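# Four arms build a three-block arch spanning two desks

## Task

Use the three blocks to make an arch over the gap separating the two desks. Each of the two identical leaning blocks must stand upright on one of its ends, resting flat on a desk, with one block on each desk, and both must tilt toward one another. The third block, the keystone, must sit centred between them on their slanted upper ends so that both contact joints are closed. All three blocks must line up. Any number of the arms may be used.

## Robot and tools

Robots: four identical i2rt Big YAM arms named arm1, arm2, arm3 and arm4. Each has six revolute joints, a two-finger gripper and a wrist camera (arm1_cam_wrist to arm4_cam_wrist). Two fixed room cameras, cam_low and cam_low_2, also watch the scene. Foot (base_link) positions in the scene frame: arm1 (+0.378, +0.498, +0.793), arm2 (-0.376, +0.548, +0.723), arm3 (-0.379, -0.498, +0.790), arm4 (+0.378, -0.498, +0.808). Each foot looks along its own +x. The desk surfaces under the arms are at z=+0.720. A hand can reach about 1.0 m from its joint1 axis.

Frames: all poses share one scene frame with its origin on the floor and +z upward. "hand" is the point between the finger pads, roughly 1 cm short of the fingertips. The fingers extend along the hand's +z axis and close along its y axis. A pose is seven numbers [x, y, z, qw, qx, qy, qz]: metres, then a unit quaternion in w,x,y,z order. The printed hand pose may be off from reality, more so when the arm reaches far; hand_target is where the held joint targets would put the hand.

move: one action for any subset of arms. Its keys are arm1..arm4 (one separate object per arm) plus "cameras". An arm's object may hold:
- "joints": absolute targets by name: joint1_rad (-2.879 to 2.879, base turn, positive counter-clockwise seen from above), joint2_rad (0 to 3.141, shoulder), joint3_rad (0 to 3.019, elbow), joint4_rad (-1.692 to 1.57, hand pitch, positive tilts fingers up), joint5_rad (-1.57 to 1.57, sideways swing, positive to the arm's right), joint6_rad (-2.094 to 2.094, roll, positive clockwise from behind) in radians, and gripper_m (0 to 0.093) in metres as the fingertip gap.
- "target": an absolute hand pose (seven numbers as above) in the scene frame; the hand follows a straight line from its current hand_target to it. When "target" is present, "joints" may contain only gripper_m.
- "speed": top path speed in m/s, 0.002 to 0.5, default 0.25; only allowed alongside "target".
Arms left out get nothing new but may keep pushing toward old targets. All motions start together; hand paths in one call finish together, paced by the slowest. A path takes 0.5 to 10 s and an action at most 15 s. Paths ignore obstacles and other arms. The controller clamps each step to 100 mm and 20 degrees from the measured pose, so hands often end a centimetre or more away and may overshoot speed near full stretch. "cameras" lists camera names or ["all"]; [] means none; omitted gives all only for an empty move. An unknown key or camera makes the call invalid; an out-of-range value gets it refused, and a refusal or stop cancels your later robot calls in that reply.

wait: "seconds" from 0 to 10, optional "cameras"; commands nothing and returns the state.

zoom_image: "camera" and "region" [x0, y0, x1, y1] in image pixels from the top-left, no larger than 504 by 504; only cameras present in the latest images can be zoomed.

read_manual: returns URDF licence texts (section "licences"); moves nothing.

finished_scene: "scene" is the current scene number; irreversible, so call it only once the arch stands unaided.

Reading results: the "move" line gives each moved arm's outcome, e.g. "arm1 done; arm2 time_out". joint_status and hand_status explain how motions ended. "off_target": stopped short, possibly still pushing. "time_out": not finished in time; the arm then holds targets near where it stands and keeps pushing, and on_its_own lists joints still heading there ("held at" is a target, not a reading); sending a joint its reported position relieves the push. "joint command not followed" or "pose unreachable" means a safety check blocked the targets (self or arm-to-arm clearance); joints then read "not_followed" and the arm may keep trying. An arm in "as last shown" was not commanded and its lines repeat the earlier ones. "pictures" names the image order. Joint velocities (rad/s, gripper m/s) may read "within noise". Torques are raw drive output including gravity; numbers 3 and 4 flip sign beyond ±28 N m.

Gripper: on a rigid part at full force gripper_m reads up to about 5 mm below the part's width (some grippers up to 2 mm above); shut on nothing it reads 0 to 0.003. A target a little under the touch reading grips lightly; about 5 mm under grips at full force (roughly 50 to 64 N per pad). Open well above the reading to release.

Hazards: never let two arms press together, including one gripper closing on another's fingers; the clearance check can be late and ignores fingers, gripper housings and wrist cameras. Don't knock blocks off the work area, drop them, release them while moving, or slam or push hard; the arms do not stop on contact. A brief outside nudge may shift a loose block. Pushing against an obstacle, holding loads or staying stretched heats motors: MOTOR HOT appears near 85 °C, and at 100 °C an OVER-TEMPERATURE FAULT drops that arm for 30 to 60 s or more, after which affected keys read "limit_stop_at_motor_heat" and need resending. The scene keeps running while you think, holding the last commands.

Camera calibration data (intrinsics, distortion, world-to-camera transforms) are supplied and accurate to a few millimetres near image centres for the room cameras; wrist camera poses also inherit joint reading errors.

Each tool is called after "Emit:" by a JSON object that holds its "op" and its "data", one argument or row to a line.

## Session

Emit:
{"op": "move", "data": {

}}

Scene clock: 0.00 s.
Joint torques (N m): no reading
Motor temperatures (°C): arm1=[31 26 20 25 23 21 20] | arm2=[31 26 24 23 22 24 22] | arm3=[33 21 21 20 21 20 22] | arm4=[30 23 22 21 21 20 24]
Heat: arm1: hottest joint1_rad 31 °C; arm2: hottest joint1_rad 31 °C; arm3: hottest joint1_rad 33 °C; arm4: hottest joint1_rad 30 °C.
Joint velocities: within noise
arm1.joint_positions: joint1_rad=+0.252 joint2_rad=+0.565 joint3_rad=+1.417 joint4_rad=-1.312 joint5_rad=+0.231 joint6_rad=+0.335 gripper_m=+0.09396
arm1.joint_status: not commanded
arm1.hand: x=+0.2345 y=+0.3433 z=+1.3639 quat_wxyz=(-0.255, -0.816, -0.228, +0.467) (m; scene frame)
arm1.hand_target: x=+0.2364 y=+0.3466 z=+1.3781 quat_wxyz=(-0.264, -0.808, -0.223, +0.477) (m; scene frame)
arm1.hand_status: not commanded
arm2.joint_positions: joint1_rad=-0.344 joint2_rad=+0.538 joint3_rad=+1.349 joint4_rad=-1.179 joint5_rad=-0.039 joint6_rad=-0.043 gripper_m=+0.09396
arm2.joint_status: not commanded
arm2.hand: x=-0.2755 y=+0.3437 z=+1.2933 quat_wxyz=(-0.471, -0.427, -0.707, +0.309) (m; scene frame)
arm2.hand_target: x=-0.2769 y=+0.3471 z=+1.3042 quat_wxyz=(-0.479, -0.423, -0.701, +0.315) (m; scene frame)
arm2.hand_status: not commanded
arm3.joint_positions: joint1_rad=-0.129 joint2_rad=+0.637 joint3_rad=+1.421 joint4_rad=-1.483 joint5_rad=+0.288 joint6_rad=+0.023 gripper_m=+0.09396
arm3.joint_status: not commanded
arm3.hand: x=-0.1778 y=-0.4148 z=+1.3166 quat_wxyz=(-0.437, +0.208, -0.875, -0.010) (m; scene frame)
arm3.hand_target: x=-0.1791 y=-0.4158 z=+1.3282 quat_wxyz=(-0.449, +0.204, -0.870, -0.015) (m; scene frame)
arm3.hand_status: not commanded
arm4.joint_positions: joint1_rad=-0.487 joint2_rad=+0.635 joint3_rad=+1.435 joint4_rad=-1.145 joint5_rad=+0.142 joint6_rad=-0.011 gripper_m=+0.09396
arm4.joint_status: not commanded
arm4.hand: x=+0.3183 y=-0.2501 z=+1.4091 quat_wxyz=(-0.383, +0.644, -0.504, -0.431) (m; scene frame)
arm4.hand_target: x=+0.3197 y=-0.2542 z=+1.4229 quat_wxyz=(-0.390, +0.636, -0.499, -0.442) (m; scene frame)
arm4.hand_status: not commanded
pictures: arm1_cam_wrist, arm2_cam_wrist, arm3_cam_wrist, arm4_cam_wrist, cam_low, cam_low_2

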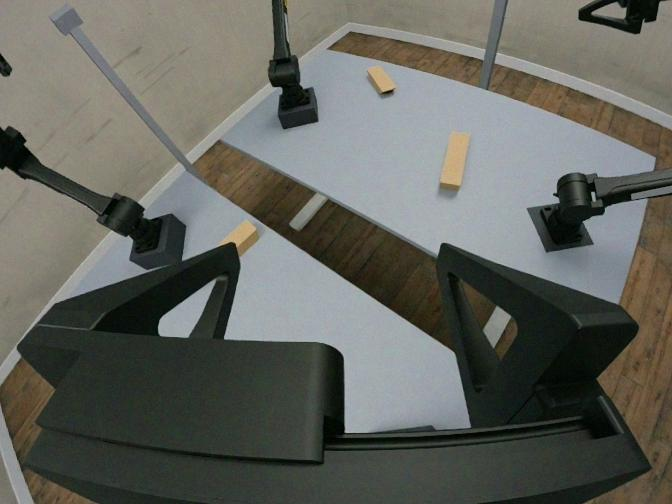

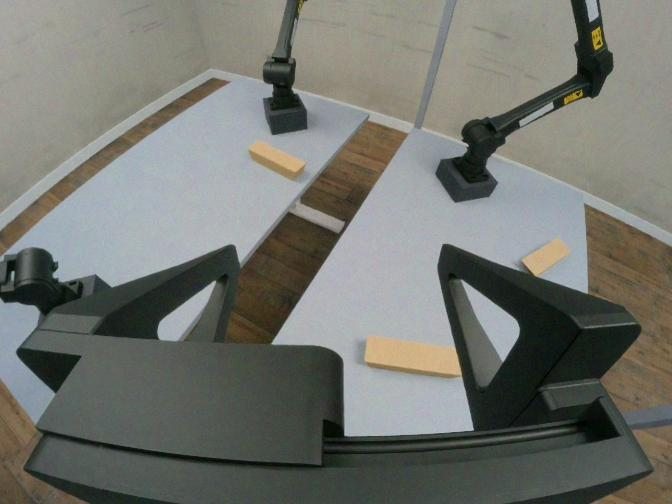

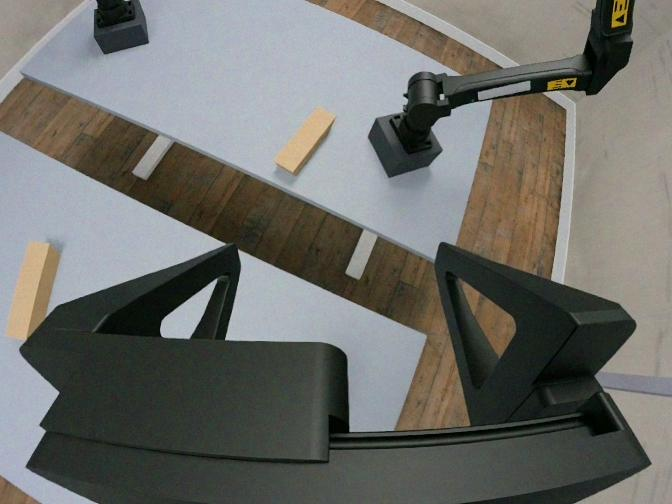

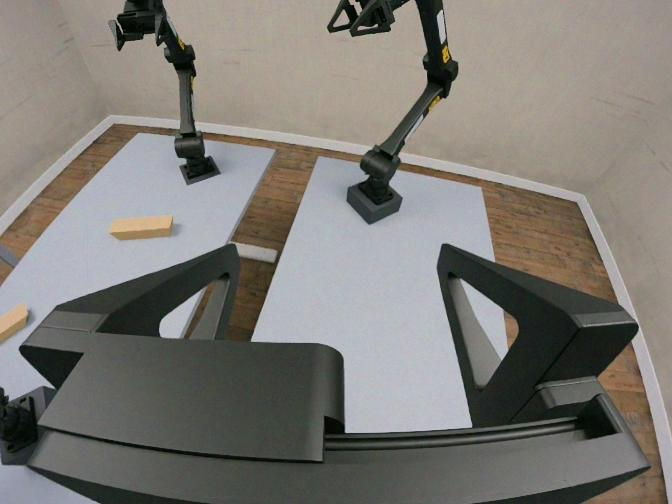

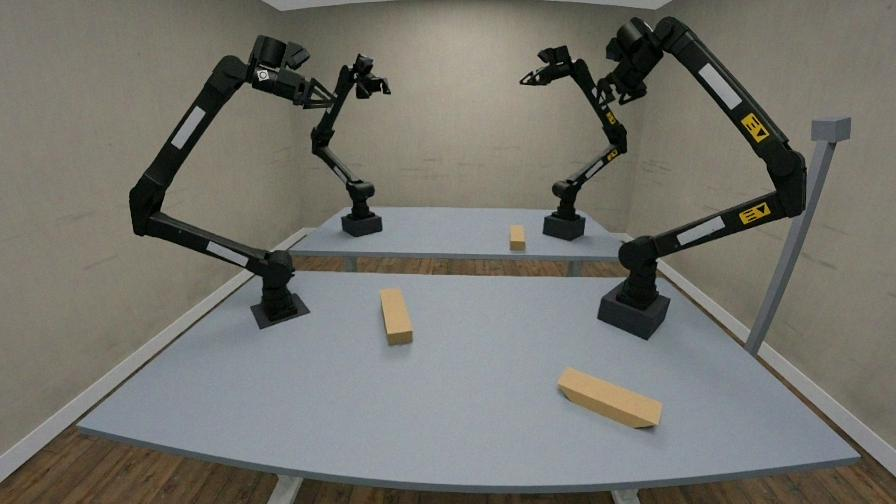

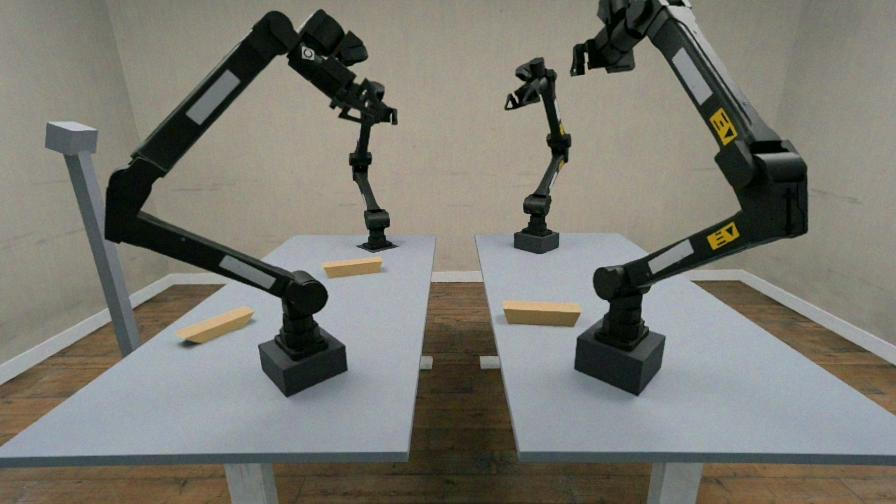

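Emit:
{"op": "zoom_image", "data": {
  "camera": "cam_low",
  "region": [350, 260, 700, 450]
}}

Emit:
{"op": "zoom_image", "data": {
  "camera": "cam_low_2",
  "region": [150, 230, 400, 370]
}}

Emit:
{"op": "zoom_image", "data": {
  "camera": "cam_low_2",
  "region": [440, 240, 690, 380]
}}

Emit:
{"op": "zoom_image", "data": {
  "camera": "arm2_cam_wrist",
  "region": [220, 120, 640, 400]
}}

Emit:
{"op": "zoom_image", "data": {
  "camera": "arm3_cam_wrist",
  "region": [0, 60, 420, 380]
}}

Emit:
{"op": "zoom_image", "data": {
  "camera": "arm1_cam_wrist",
  "region": [200, 40, 560, 290]
}}

Emit:
{"op": "zoom_image", "data": {
  "camera": "arm4_cam_wrist",
  "region": [0, 150, 300, 380]
}}

Scaled by 1.440 from the camera's 896x504 image, which has a finer 1280x720 frame.

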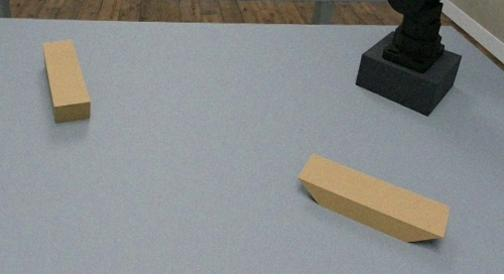

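Scaled by 2.016 from the camera's 896x504 image, which has a finer 1280x720 frame.

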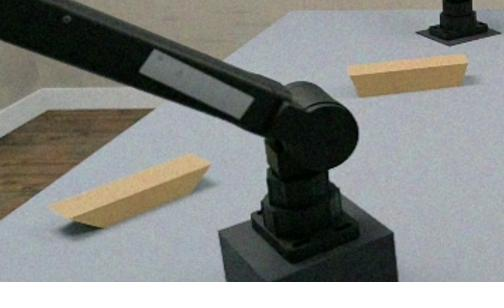

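Scaled by 2.016 from the camera's 896x504 image, which has a finer 1280x720 frame.

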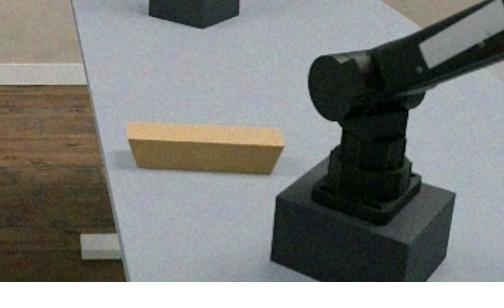

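Scaled by 1.200 from the camera's 672x504 image, which has a finer 960x720 frame.

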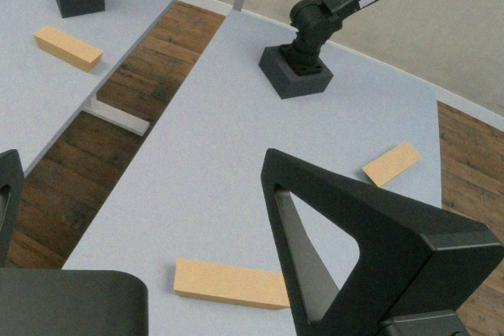

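Scaled by 1.200 from the camera's 672x504 image, which has a finer 960x720 frame.

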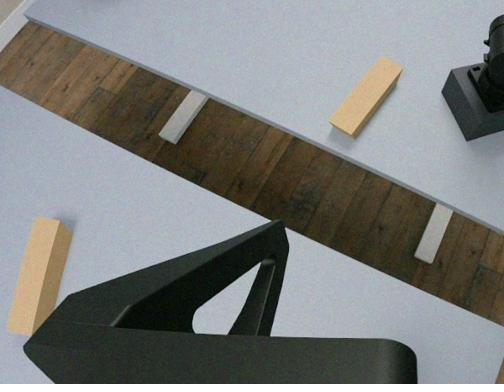

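Scaled by 1.400 from the camera's 672x504 image, which has a finer 960x720 frame.

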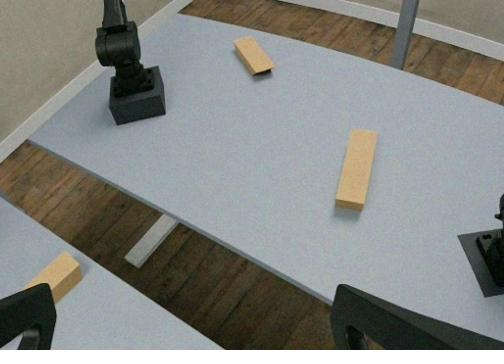

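Scaled by 1.680 from the camera's 672x504 image, which has a finer 960x720 frame.

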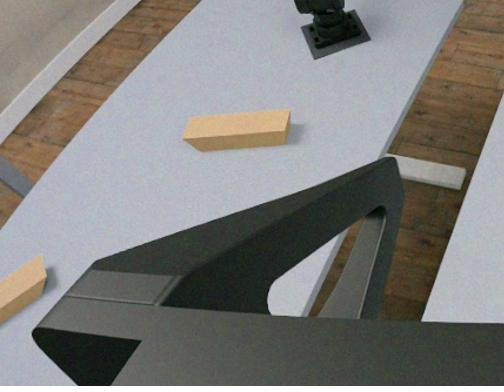

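Emit:
{"op": "zoom_image", "data": {
  "camera": "cam_low_2",
  "region": [160, 290, 280, 360]
}}

Emit:
{"op": "zoom_image", "data": {
  "camera": "cam_low_2",
  "region": [300, 240, 420, 310]
}}

Emit:
{"op": "zoom_image", "data": {
  "camera": "cam_low_2",
  "region": [480, 280, 600, 350]
}}

Emit:
{"op": "zoom_image", "data": {
  "camera": "cam_low",
  "region": [540, 350, 680, 440]
}}

Emit:
{"op": "zoom_image", "data": {
  "camera": "cam_low",
  "region": [360, 270, 440, 360]
}}

Emit:
{"op": "zoom_image", "data": {
  "camera": "cam_low",
  "region": [480, 210, 560, 270]
}}

Scaled by 4.200 from the camera's 896x504 image, which has a finer 1280x720 frame.

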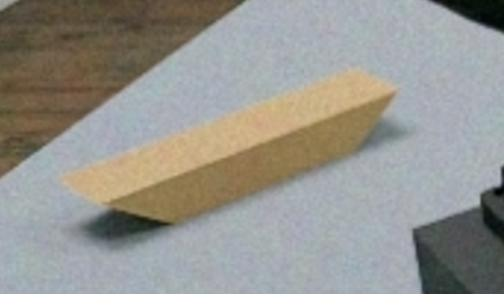

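Scaled by 4.200 from the camera's 896x504 image, which has a finer 1280x720 frame.

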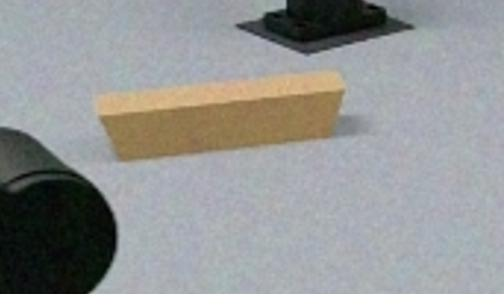

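Scaled by 4.200 from the camera's 896x504 image, which has a finer 1280x720 frame.

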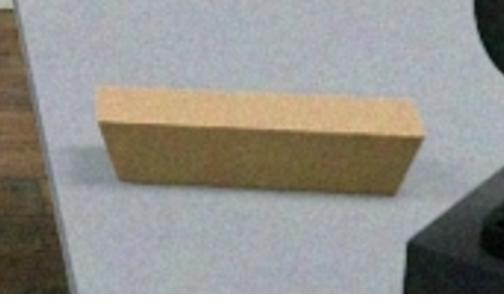

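Scaled by 3.600 from the camera's 896x504 image, which has a finer 1280x720 frame.

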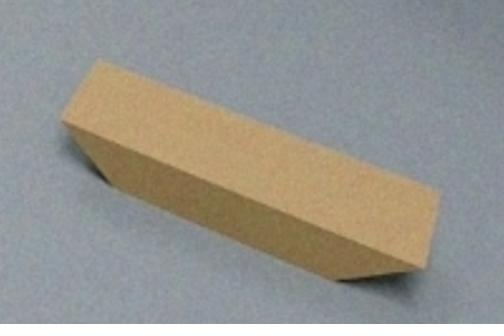

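Scaled by 5.600 from the camera's 896x504 image, which has a finer 1280x720 frame.

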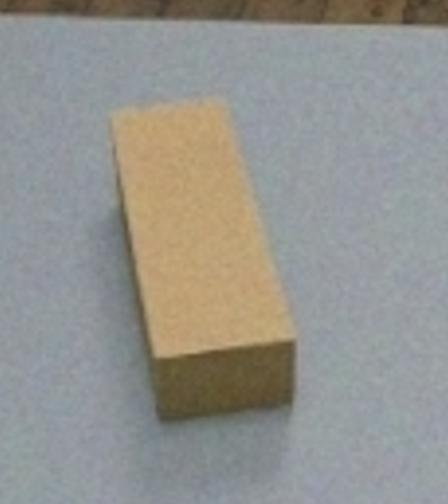

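Scaled by 6.300 from the camera's 896x504 image, which has a finer 1280x720 frame.

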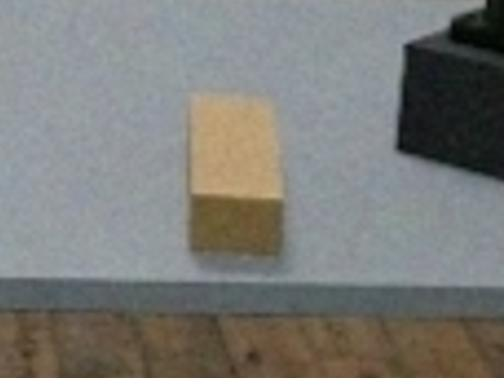

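Emit:
{"op": "move", "data": {
  "arm2": {"target": [-0.374, 0.142, 1.0, 0, -0.1149, 0.9934, 0], "speed": 0.25},
  "arm3": {"target": [-0.671, -0.308, 1.0, 0, -0.4438, 0.8961, 0], "speed": 0.25},
  "arm4": {"target": [0.259, -0.293, 1.0, 0, 0.99688, -0.07898, 0], "speed": 0.25},
  "cameras": ["all"]
}}

Scene clock: 56.30 s.
Joint torques (N m): arm1=[0.09 2.32 11.97 1.51 0.05 -0.08] | arm2=[-0.26 -8.88 14.04 0.14 0 -0.17] | arm3=[1.96 -7.06 12.62 -0.12 -0.03 0.05] | arm4=[2.67 -4.95 9.47 0.98 0.02 -0.17]
Motor temperatures (°C): arm1=[30 25 25 25 23 21 20] | arm2=[30 25 32 23 22 24 22] | arm3=[33 21 28 20 21 20 22] | arm4=[30 23 30 21 21 20 24]
Heat: arm1: hottest joint1_rad 30 °C; arm2: hottest joint3_rad 32 °C; arm3: hottest joint1_rad 33 °C; arm4: hottest joint1_rad 30 °C.
move: arm2 off_target; arm3 off_target; arm4 off_target
Joint velocities: within noise
arm1: as last shown
arm2.joint_positions: joint1_rad=-0.769 joint2_rad=+1.386 joint3_rad=+1.360 joint4_rad=-1.602 joint5_rad=-0.016 joint6_rad=-1.792 gripper_m=+0.09397
arm2.joint_status: not commanded
arm2.hand: x=-0.3780 y=+0.1607 z=+0.9824 quat_wxyz=(-0.006, +0.101, -0.994, -0.029) (m; scene frame)
arm2.hand_target: x=-0.3740 y=+0.1440 z=+1.0013 quat_wxyz=(-0.001, +0.114, -0.993, +0.000) (m; scene frame)
arm2.hand_status: off_target (0.026 m and 3.8 deg from the pose sent, 0.369 m and 98.4 deg at the start)
arm3.joint_positions: joint1_rad=+1.802 joint2_rad=+1.255 joint3_rad=+1.054 joint4_rad=-1.443 joint5_rad=+0.006 joint6_rad=+1.666 gripper_m=+0.09397
arm3.joint_status: not commanded
arm3.hand: x=-0.6484 y=-0.3171 z=+0.9808 quat_wxyz=(-0.021, +0.430, -0.902, +0.029) (m; scene frame)
arm3.hand_target: x=-0.6685 y=-0.3101 z=+1.0012 quat_wxyz=(-0.002, +0.443, -0.897, +0.002) (m; scene frame)
arm3.hand_status: off_target (0.031 m and 4.5 deg from the pose sent, 0.596 m and 57.6 deg at the start; pose on its path clipped on 47 of 131 steps; a joint's target at an end of its range on 74 of 131 steps)
arm4.joint_positions: joint1_rad=-0.306 joint2_rad=+0.940 joint3_rad=+0.839 joint4_rad=-1.484 joint5_rad=+0.000 joint6_rad=-0.867 gripper_m=+0.09397
arm4.joint_status: not commanded
arm4.hand: x=+0.2653 y=-0.2974 z=+1.0000 quat_wxyz=(+0.006, +0.995, -0.095, +0.004) (m; scene frame)
arm4.hand_target: x=+0.2606 y=-0.2933 z=+1.0012 quat_wxyz=(-0.001, +0.997, -0.083, +0.001) (m; scene frame)
arm4.hand_status: off_target (0.008 m and 2.1 deg from the pose sent, 0.416 m and 94.1 deg at the start)
pictures: arm1_cam_wrist, arm2_cam_wrist, arm3_cam_wrist, arm4_cam_wrist, cam_low, cam_low_2
camera_calibration:
arm2_cam_wrist: T_world_to_cam=[[0.176885, -0.983958, -0.0232059, 0.245338], [-0.837675, -0.162883, 0.521315, -0.791456], [-0.516732, -0.072774, -0.853049, 0.772712], [0, 0, 0, 1]] pos_world=[-0.307095, 0.168721, 1.07745]
arm3_cam_wrist: T_world_to_cam=[[0.77002, -0.632879, 0.0808315, 0.219102], [-0.554056, -0.600475, 0.576586, -1.11196], [-0.316372, -0.488768, -0.813028, 0.560534], [0, 0, 0, 1]] pos_world=[-0.607462, -0.255066, 1.07916]
arm4_cam_wrist: T_world_to_cam=[[0.184019, 0.982919, -0.00260825, 0.245776], [0.786937, -0.145737, 0.599576, -0.847865], [0.588955, -0.112386, -0.800313, 0.735898], [0, 0, 0, 1]] pos_world=[0.188578, -0.282438, 1.09795]

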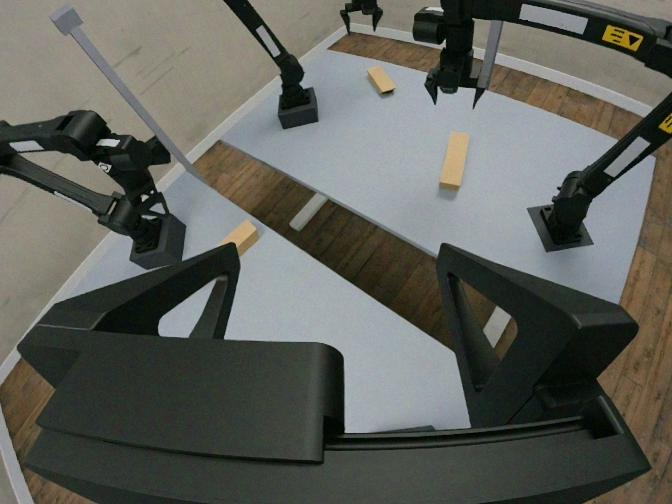

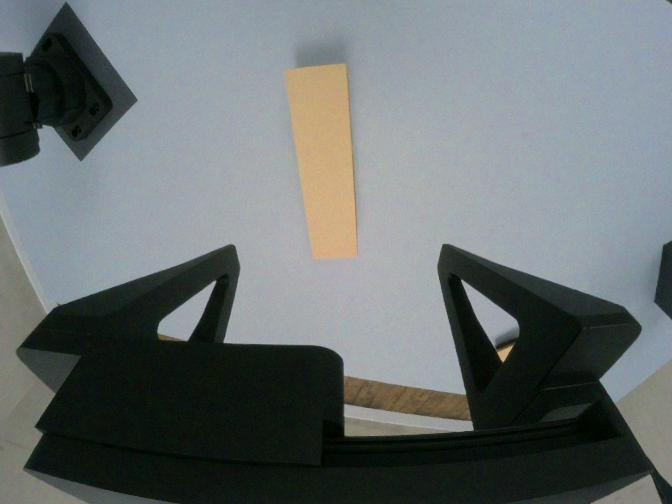

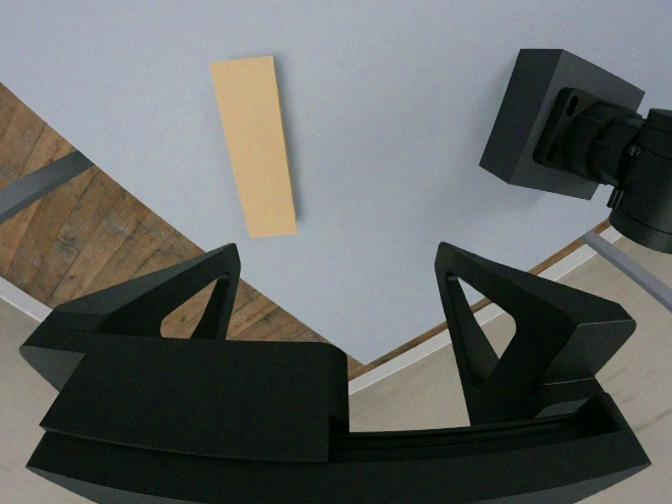

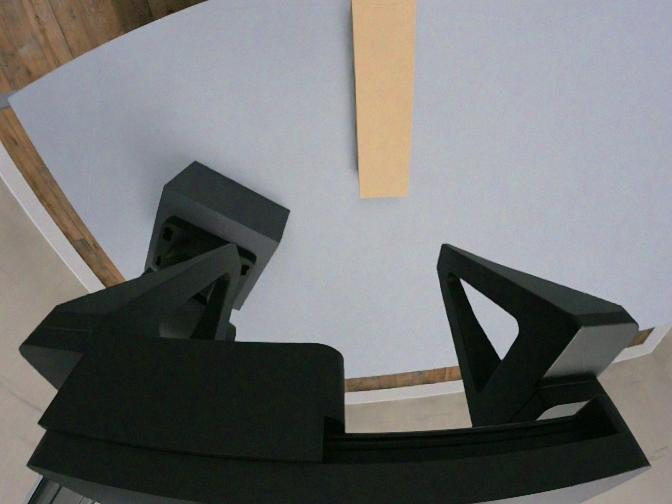

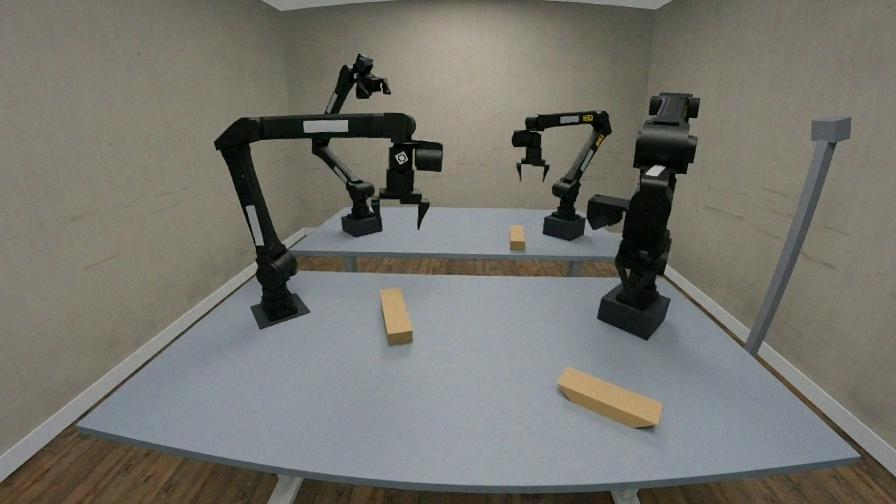

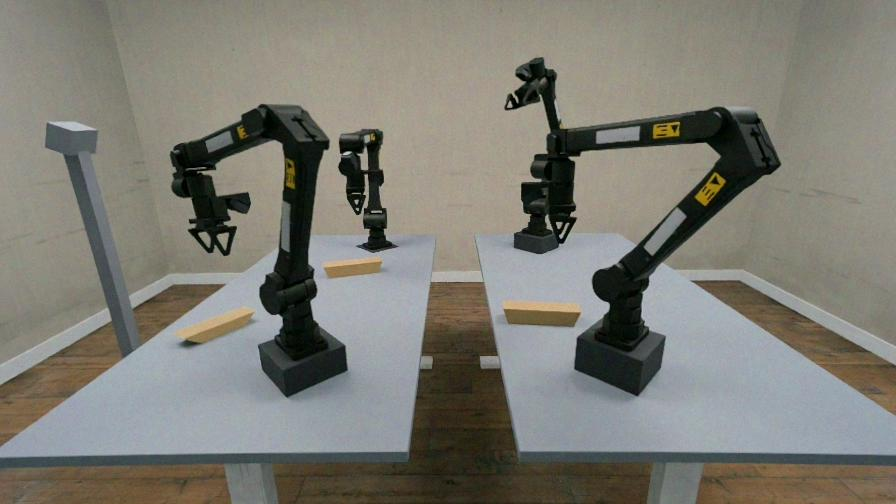

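Emit:
{"op": "zoom_image", "data": {
  "camera": "cam_low_2",
  "region": [240, 270, 360, 410]
}}

Emit:
{"op": "zoom_image", "data": {
  "camera": "cam_low_2",
  "region": [560, 260, 680, 400]
}}

Emit:
{"op": "zoom_image", "data": {
  "camera": "cam_low_2",
  "region": [340, 190, 440, 260]
}}

Emit:
{"op": "zoom_image", "data": {
  "camera": "cam_low_2",
  "region": [470, 170, 590, 270]
}}

Emit:
{"op": "zoom_image", "data": {
  "camera": "cam_low_2",
  "region": [380, 420, 560, 504]
}}

Emit:
{"op": "zoom_image", "data": {
  "camera": "cam_low_2",
  "region": [400, 220, 500, 300]
}}

Scaled by 3.600 from the camera's 896x504 image, which has a finer 1280x720 frame.

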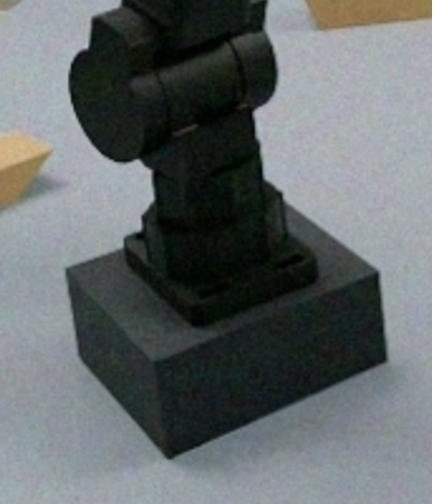

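Scaled by 3.600 from the camera's 896x504 image, which has a finer 1280x720 frame.

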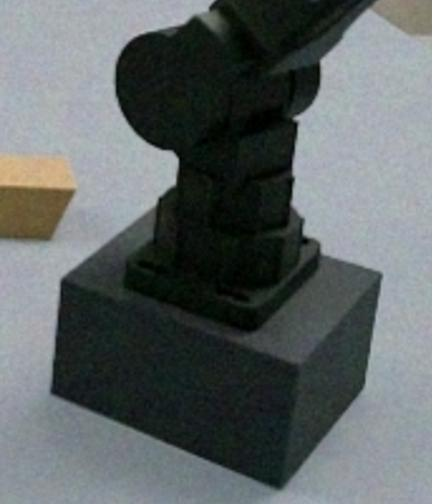

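Scaled by 5.040 from the camera's 896x504 image, which has a finer 1280x720 frame.

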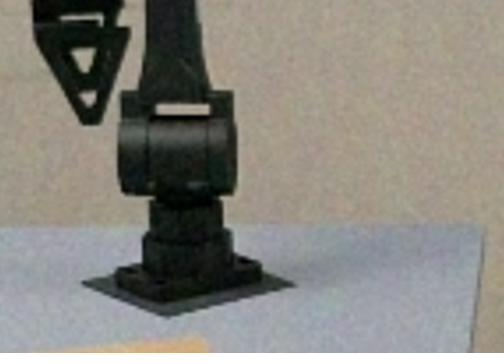

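Scaled by 4.200 from the camera's 896x504 image, which has a finer 1280x720 frame.

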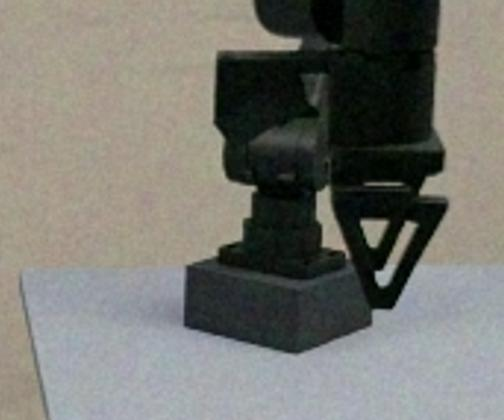

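Scaled by 2.800 from the camera's 896x504 image, which has a finer 1280x720 frame.

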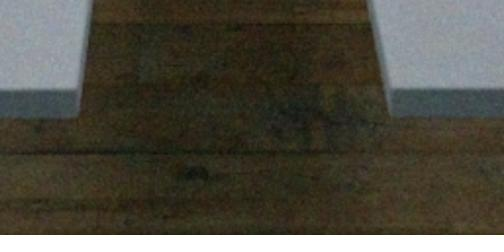

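Scaled by 5.040 from the camera's 896x504 image, which has a finer 1280x720 frame.

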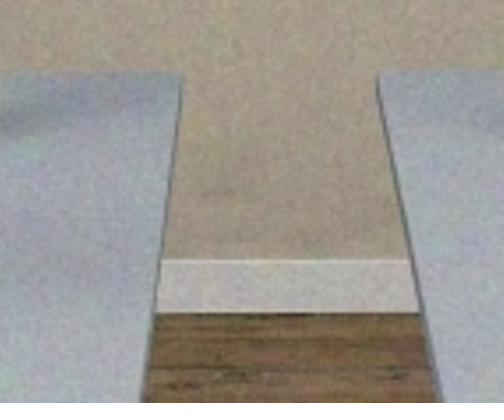

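Emit:
{"op": "move", "data": {
  "arm2": {"target": [-0.394, 0.157, 0.87, -0.0055, -0.1415, 0.9885, -0.0289], "speed": 0.2},
  "arm3": {"target": [-0.739, -0.280, 0.87, -0.0189, -0.4560, 0.8894, 0.0270], "speed": 0.2},
  "arm4": {"target": [0.245, -0.238, 0.853, -0.0070, 0.9990, -0.0455, -0.0029], "speed": 0.2},
  "cameras": ["arm2_cam_wrist", "arm3_cam_wrist", "arm4_cam_wrist", "cam_low_2"]
}}

Scene clock: 88.57 s.
Joint torques (N m): arm1=[0.09 2.32 11.93 1.55 0.04 -0.08] | arm2=[-2.43 -8.94 8.21 0.53 -0.08 -0.2] | arm3=[1.73 -9.82 7.17 0.18 -0.05 0.05] | arm4=[0.91 -7.59 7.95 1.05 -0.08 -0.15]
Motor temperatures (°C): arm1=[30 25 26 25 23 21 20] | arm2=[30 26 39 22 22 24 22] | arm3=[33 22 30 20 21 20 22] | arm4=[30 23 33 20 21 20 24]
Heat: arm1: hottest joint1_rad 30 °C; arm2: hottest joint3_rad 39 °C; arm3: hottest joint1_rad 33 °C; arm4: hottest joint3_rad 33 °C.
move: arm2 done; arm3 done; arm4 done
Joint velocities: within noise
arm1: as last shown
arm2.joint_positions: joint1_rad=-0.792 joint2_rad=+1.376 joint3_rad=+1.058 joint4_rad=-1.194 joint5_rad=-0.013 joint6_rad=-1.899 gripper_m=+0.09397
arm2.joint_status: not commanded
arm2.hand: x=-0.3888 y=+0.1558 z=+0.8729 quat_wxyz=(+0.004, +0.144, -0.989, +0.028) (m; scene frame)
arm2.hand_target: x=-0.3938 y=+0.1571 z=+0.8698 quat_wxyz=(+0.005, +0.144, -0.989, +0.029) (m; scene frame)
arm2.hand_status: done (0.006 m and 0.3 deg from the pose sent, 0.114 m and 8.3 deg at the start)
arm3.joint_positions: joint1_rad=+1.831 joint2_rad=+1.523 joint3_rad=+1.016 joint4_rad=-1.004 joint5_rad=+0.001 joint6_rad=+1.666 gripper_m=+0.09397
arm3.joint_status: not commanded
arm3.hand: x=-0.7346 y=-0.2755 z=+0.8717 quat_wxyz=(+0.016, +0.443, -0.896, -0.026) (m; scene frame)
arm3.hand_target: x=-0.7389 y=-0.2798 z=+0.8700 quat_wxyz=(+0.019, +0.455, -0.890, -0.027) (m; scene frame)
arm3.hand_status: done (0.007 m and 1.7 deg from the pose sent, 0.148 m and 8.6 deg at the start)
arm4.joint_positions: joint1_rad=-0.332 joint2_rad=+1.265 joint3_rad=+0.650 joint4_rad=-0.952 joint5_rad=+0.000 joint6_rad=-0.990 gripper_m=+0.09397
arm4.joint_status: not commanded
arm4.hand: x=+0.2445 y=-0.2451 z=+0.8539 quat_wxyz=(-0.002, +0.999, -0.047, -0.001) (m; scene frame)
arm4.hand_target: x=+0.2448 y=-0.2382 z=+0.8530 quat_wxyz=(-0.007, +0.999, -0.045, -0.003) (m; scene frame)
arm4.hand_status: done (0.007 m and 0.7 deg from the pose sent, 0.160 m and 6.0 deg at the start)
pictures: arm2_cam_wrist, arm3_cam_wrist, arm4_cam_wrist, cam_low_2
camera_calibration:
arm2_cam_wrist: T_world_to_cam=[[0.26082, -0.96131, 0.0886326, 0.171277], [-0.81988, -0.172101, 0.546057, -0.757514], [-0.509676, -0.21509, -0.833046, 0.680741], [0, 0, 0, 1]] pos_world=[-0.318785, 0.180703, 0.965554]
arm3_cam_wrist: T_world_to_cam=[[0.789768, -0.61134, -0.0503016, 0.455267], [-0.469291, -0.654991, 0.592244, -1.03822], [-0.39501, -0.444129, -0.804187, 0.411825], [0, 0, 0, 1]] pos_world=[-0.68411, -0.2188, 0.968966]
arm4_cam_wrist: T_world_to_cam=[[0.08868, 0.995991, 0.0117343, 0.212143], [0.803332, -0.0784814, 0.590338, -0.715842], [0.588892, -0.0429246, -0.807071, 0.659852], [0, 0, 0, 1]] pos_world=[0.167665, -0.239149, 0.952647]

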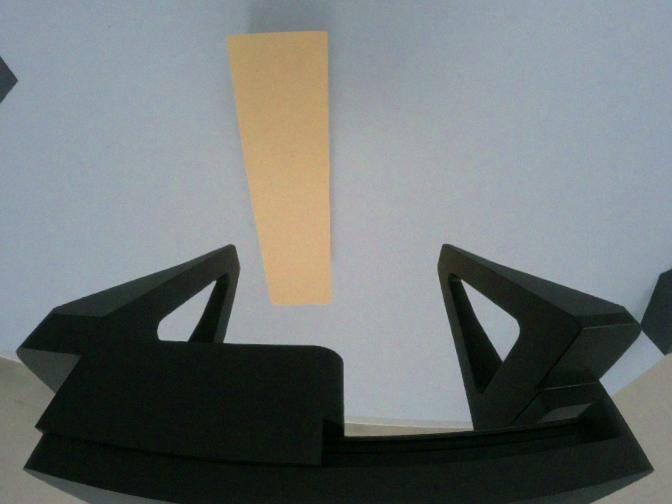

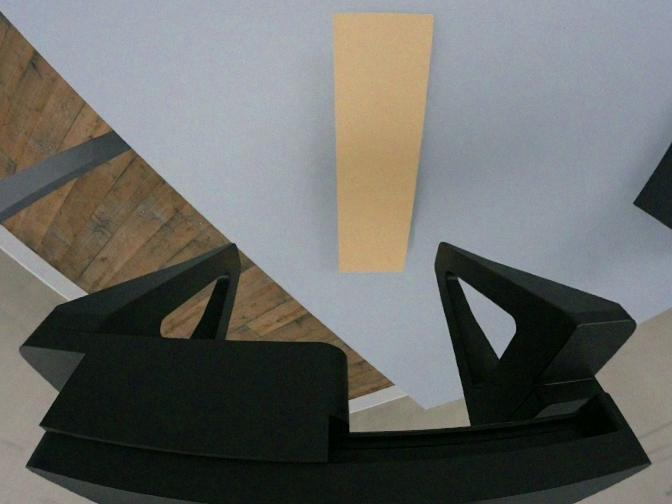

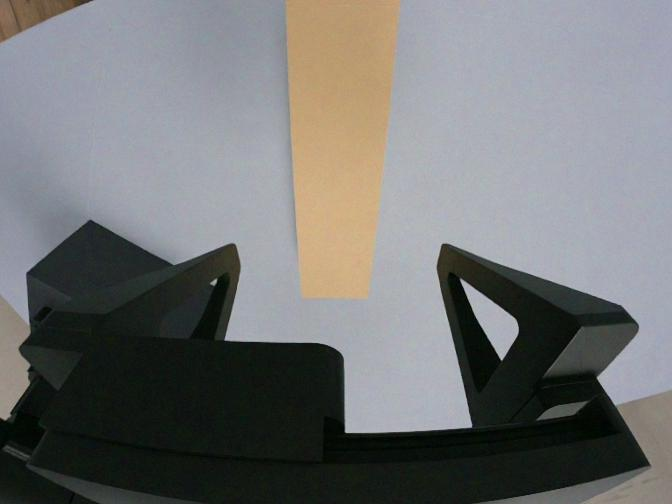

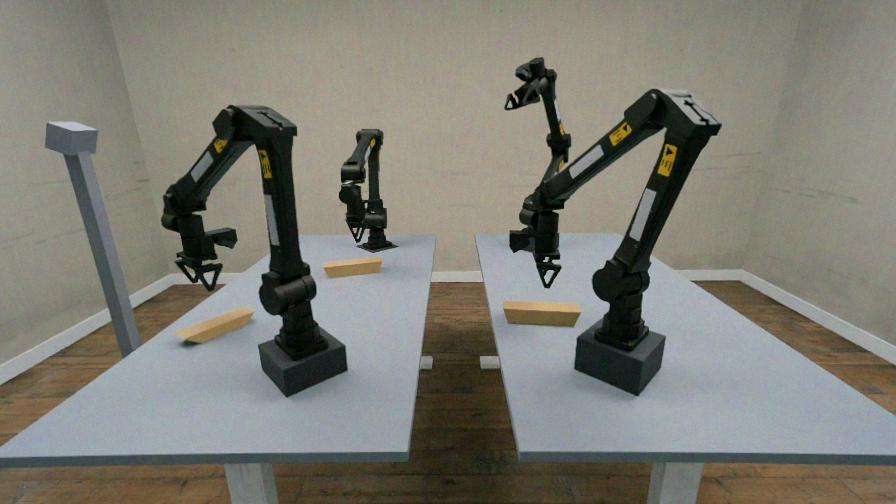

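Emit:
{"op": "move", "data": {
  "arm2": {"target": [-0.4057, 0.1782, 0.80, 0, -0.1323, 0.9912, 0], "speed": 0.15},
  "arm3": {"target": [-0.7177, -0.2917, 0.80, 0, -0.4540, 0.8910, 0], "speed": 0.15},
  "arm4": {"target": [0.2435, -0.237, 0.80, 0, 0.99844, -0.05582, 0], "speed": 0.15},
  "cameras": ["arm2_cam_wrist", "arm3_cam_wrist", "arm4_cam_wrist", "cam_low", "cam_low_2"]
}}

Scene clock: 105.57 s.
Joint torques (N m): arm1=[0.03 2.2 11.97 1.54 0.05 -0.09] | arm2=[-2.14 -8.06 7.69 0.42 -0.06 -0.16] | arm3=[1.67 -10.34 6 -0.02 0.07 0.04] | arm4=[1.03 -8.35 6.61 0.99 -0.11 0.08]
Motor temperatures (°C): arm1=[30 25 27 25 23 21 20] | arm2=[30 26 36 22 22 24 22] | arm3=[33 22 29 20 20 20 22] | arm4=[30 23 31 20 21 20 24]
Heat: arm1: hottest joint1_rad 30 °C; arm2: hottest joint3_rad 36 °C; arm3: hottest joint1_rad 33 °C; arm4: hottest joint3_rad 31 °C.
move: arm2 done; arm3 done; arm4 done
Joint velocities: within noise
arm1: as last shown
arm2.joint_positions: joint1_rad=-0.824 joint2_rad=+1.432 joint3_rad=+0.922 joint4_rad=-1.054 joint5_rad=-0.013 joint6_rad=-1.902 gripper_m=+0.09397
arm2.joint_status: not commanded
arm2.hand: x=-0.4007 y=+0.1773 z=+0.8052 quat_wxyz=(-0.001, +0.129, -0.992, +0.002) (m; scene frame)
arm2.hand_target: x=-0.4056 y=+0.1785 z=+0.8002 quat_wxyz=(+0.000, +0.129, -0.992, +0.000) (m; scene frame)
arm2.hand_status: done (0.007 m and 0.5 deg from the pose sent, 0.078 m and 3.5 deg at the start)
arm3.joint_positions: joint1_rad=+1.831 joint2_rad=+1.617 joint3_rad=+0.911 joint4_rad=-0.869 joint5_rad=+0.001 joint6_rad=+1.663 gripper_m=+0.09397
arm3.joint_status: not commanded
arm3.hand: x=-0.7150 y=-0.2877 z=+0.8026 quat_wxyz=(-0.001, +0.445, -0.896, +0.001) (m; scene frame)
arm3.hand_target: x=-0.7176 y=-0.2917 z=+0.8001 quat_wxyz=(+0.000, +0.455, -0.890, +0.000) (m; scene frame)
arm3.hand_status: done (0.005 m and 1.2 deg from the pose sent, 0.075 m and 3.7 deg at the start)
arm4.joint_positions: joint1_rad=-0.332 joint2_rad=+1.404 joint3_rad=+0.600 joint4_rad=-0.774 joint5_rad=+0.000 joint6_rad=-0.990 gripper_m=+0.09397
arm4.joint_status: not commanded
arm4.hand: x=+0.2428 y=-0.2418 z=+0.8023 quat_wxyz=(+0.003, +0.999, -0.047, +0.002) (m; scene frame)
arm4.hand_target: x=+0.2435 y=-0.2371 z=+0.8001 quat_wxyz=(+0.000, +0.998, -0.056, +0.000) (m; scene frame)
arm4.hand_status: done (0.005 m and 1.0 deg from the pose sent, 0.054 m and 1.0 deg at the start)
pictures: arm2_cam_wrist, arm3_cam_wrist, arm4_cam_wrist, cam_low, cam_low_2
camera_calibration:
arm2_cam_wrist: T_world_to_cam=[[0.23163, -0.972042, 0.0385071, 0.231722], [-0.826599, -0.175793, 0.534632, -0.719434], [-0.512916, -0.155667, -0.844207, 0.62004], [0, 0, 0, 1]] pos_world=[-0.330328, 0.195292, 0.899152]
arm3_cam_wrist: T_world_to_cam=[[0.792686, -0.60949, 0.0130575, 0.380643], [-0.499197, -0.636651, 0.587774, -1.0087], [-0.349929, -0.472439, -0.80892, 0.386501], [0, 0, 0, 1]] pos_world=[-0.670022, -0.227592, 0.900565]
arm4_cam_wrist: T_world_to_cam=[[0.0886551, 0.996059, 0.00262809, 0.216977], [0.800286, -0.0728005, 0.595183, -0.685629], [0.593028, -0.0506627, -0.803586, 0.613806], [0, 0, 0, 1]] pos_world=[0.165459, -0.234939, 0.90075]

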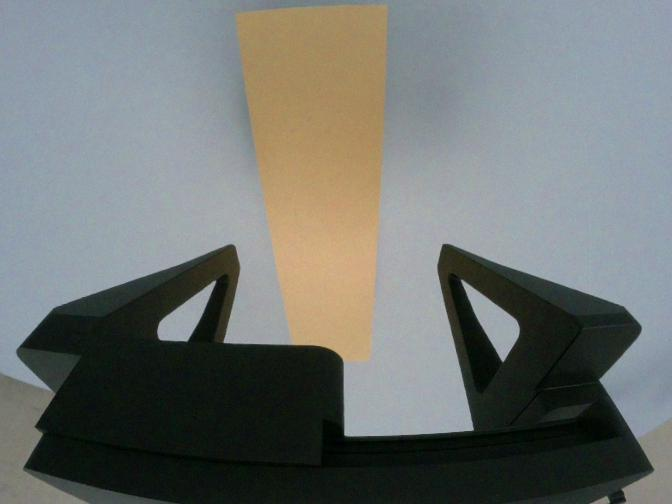

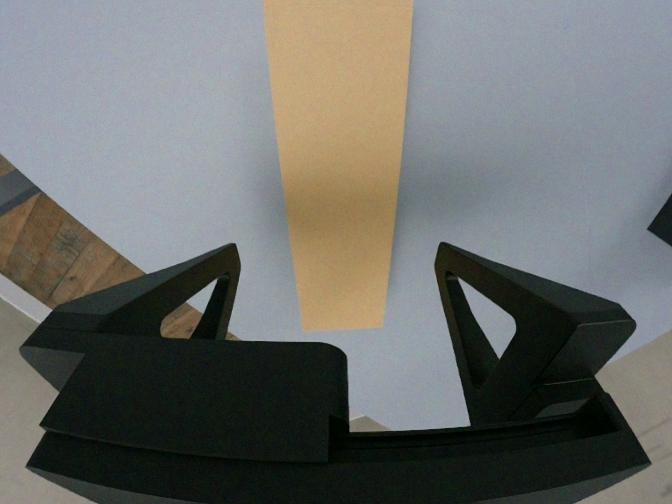

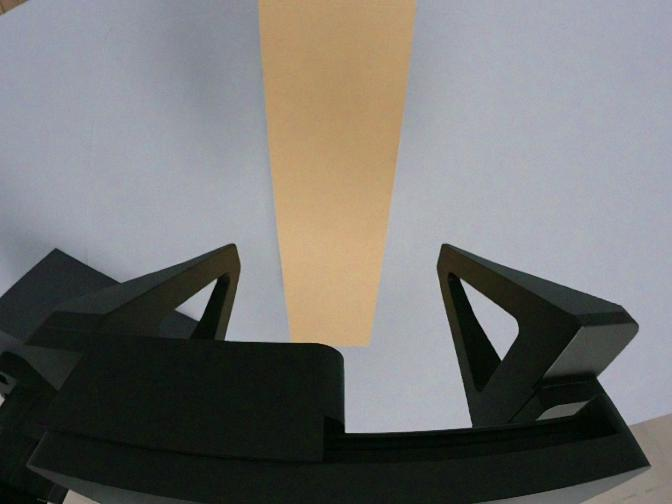

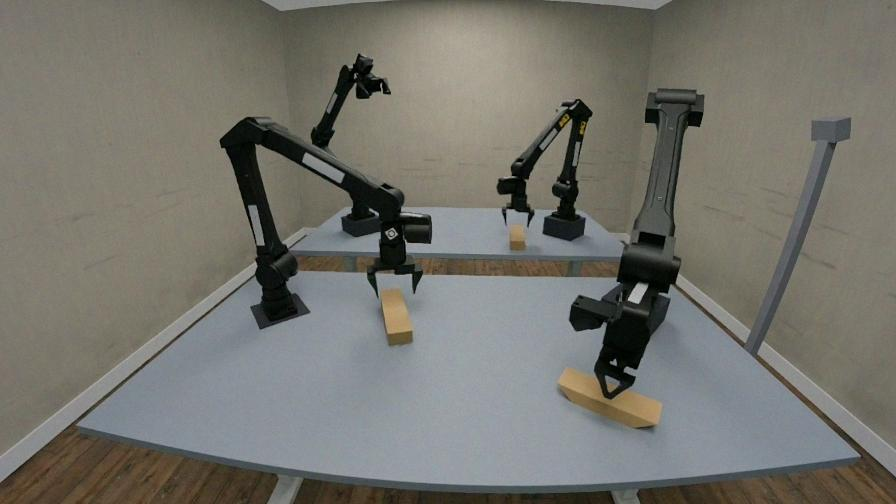

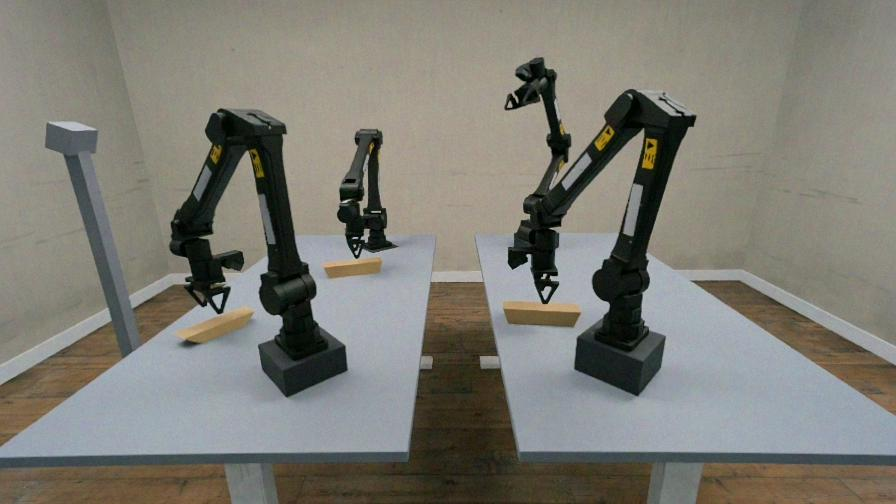

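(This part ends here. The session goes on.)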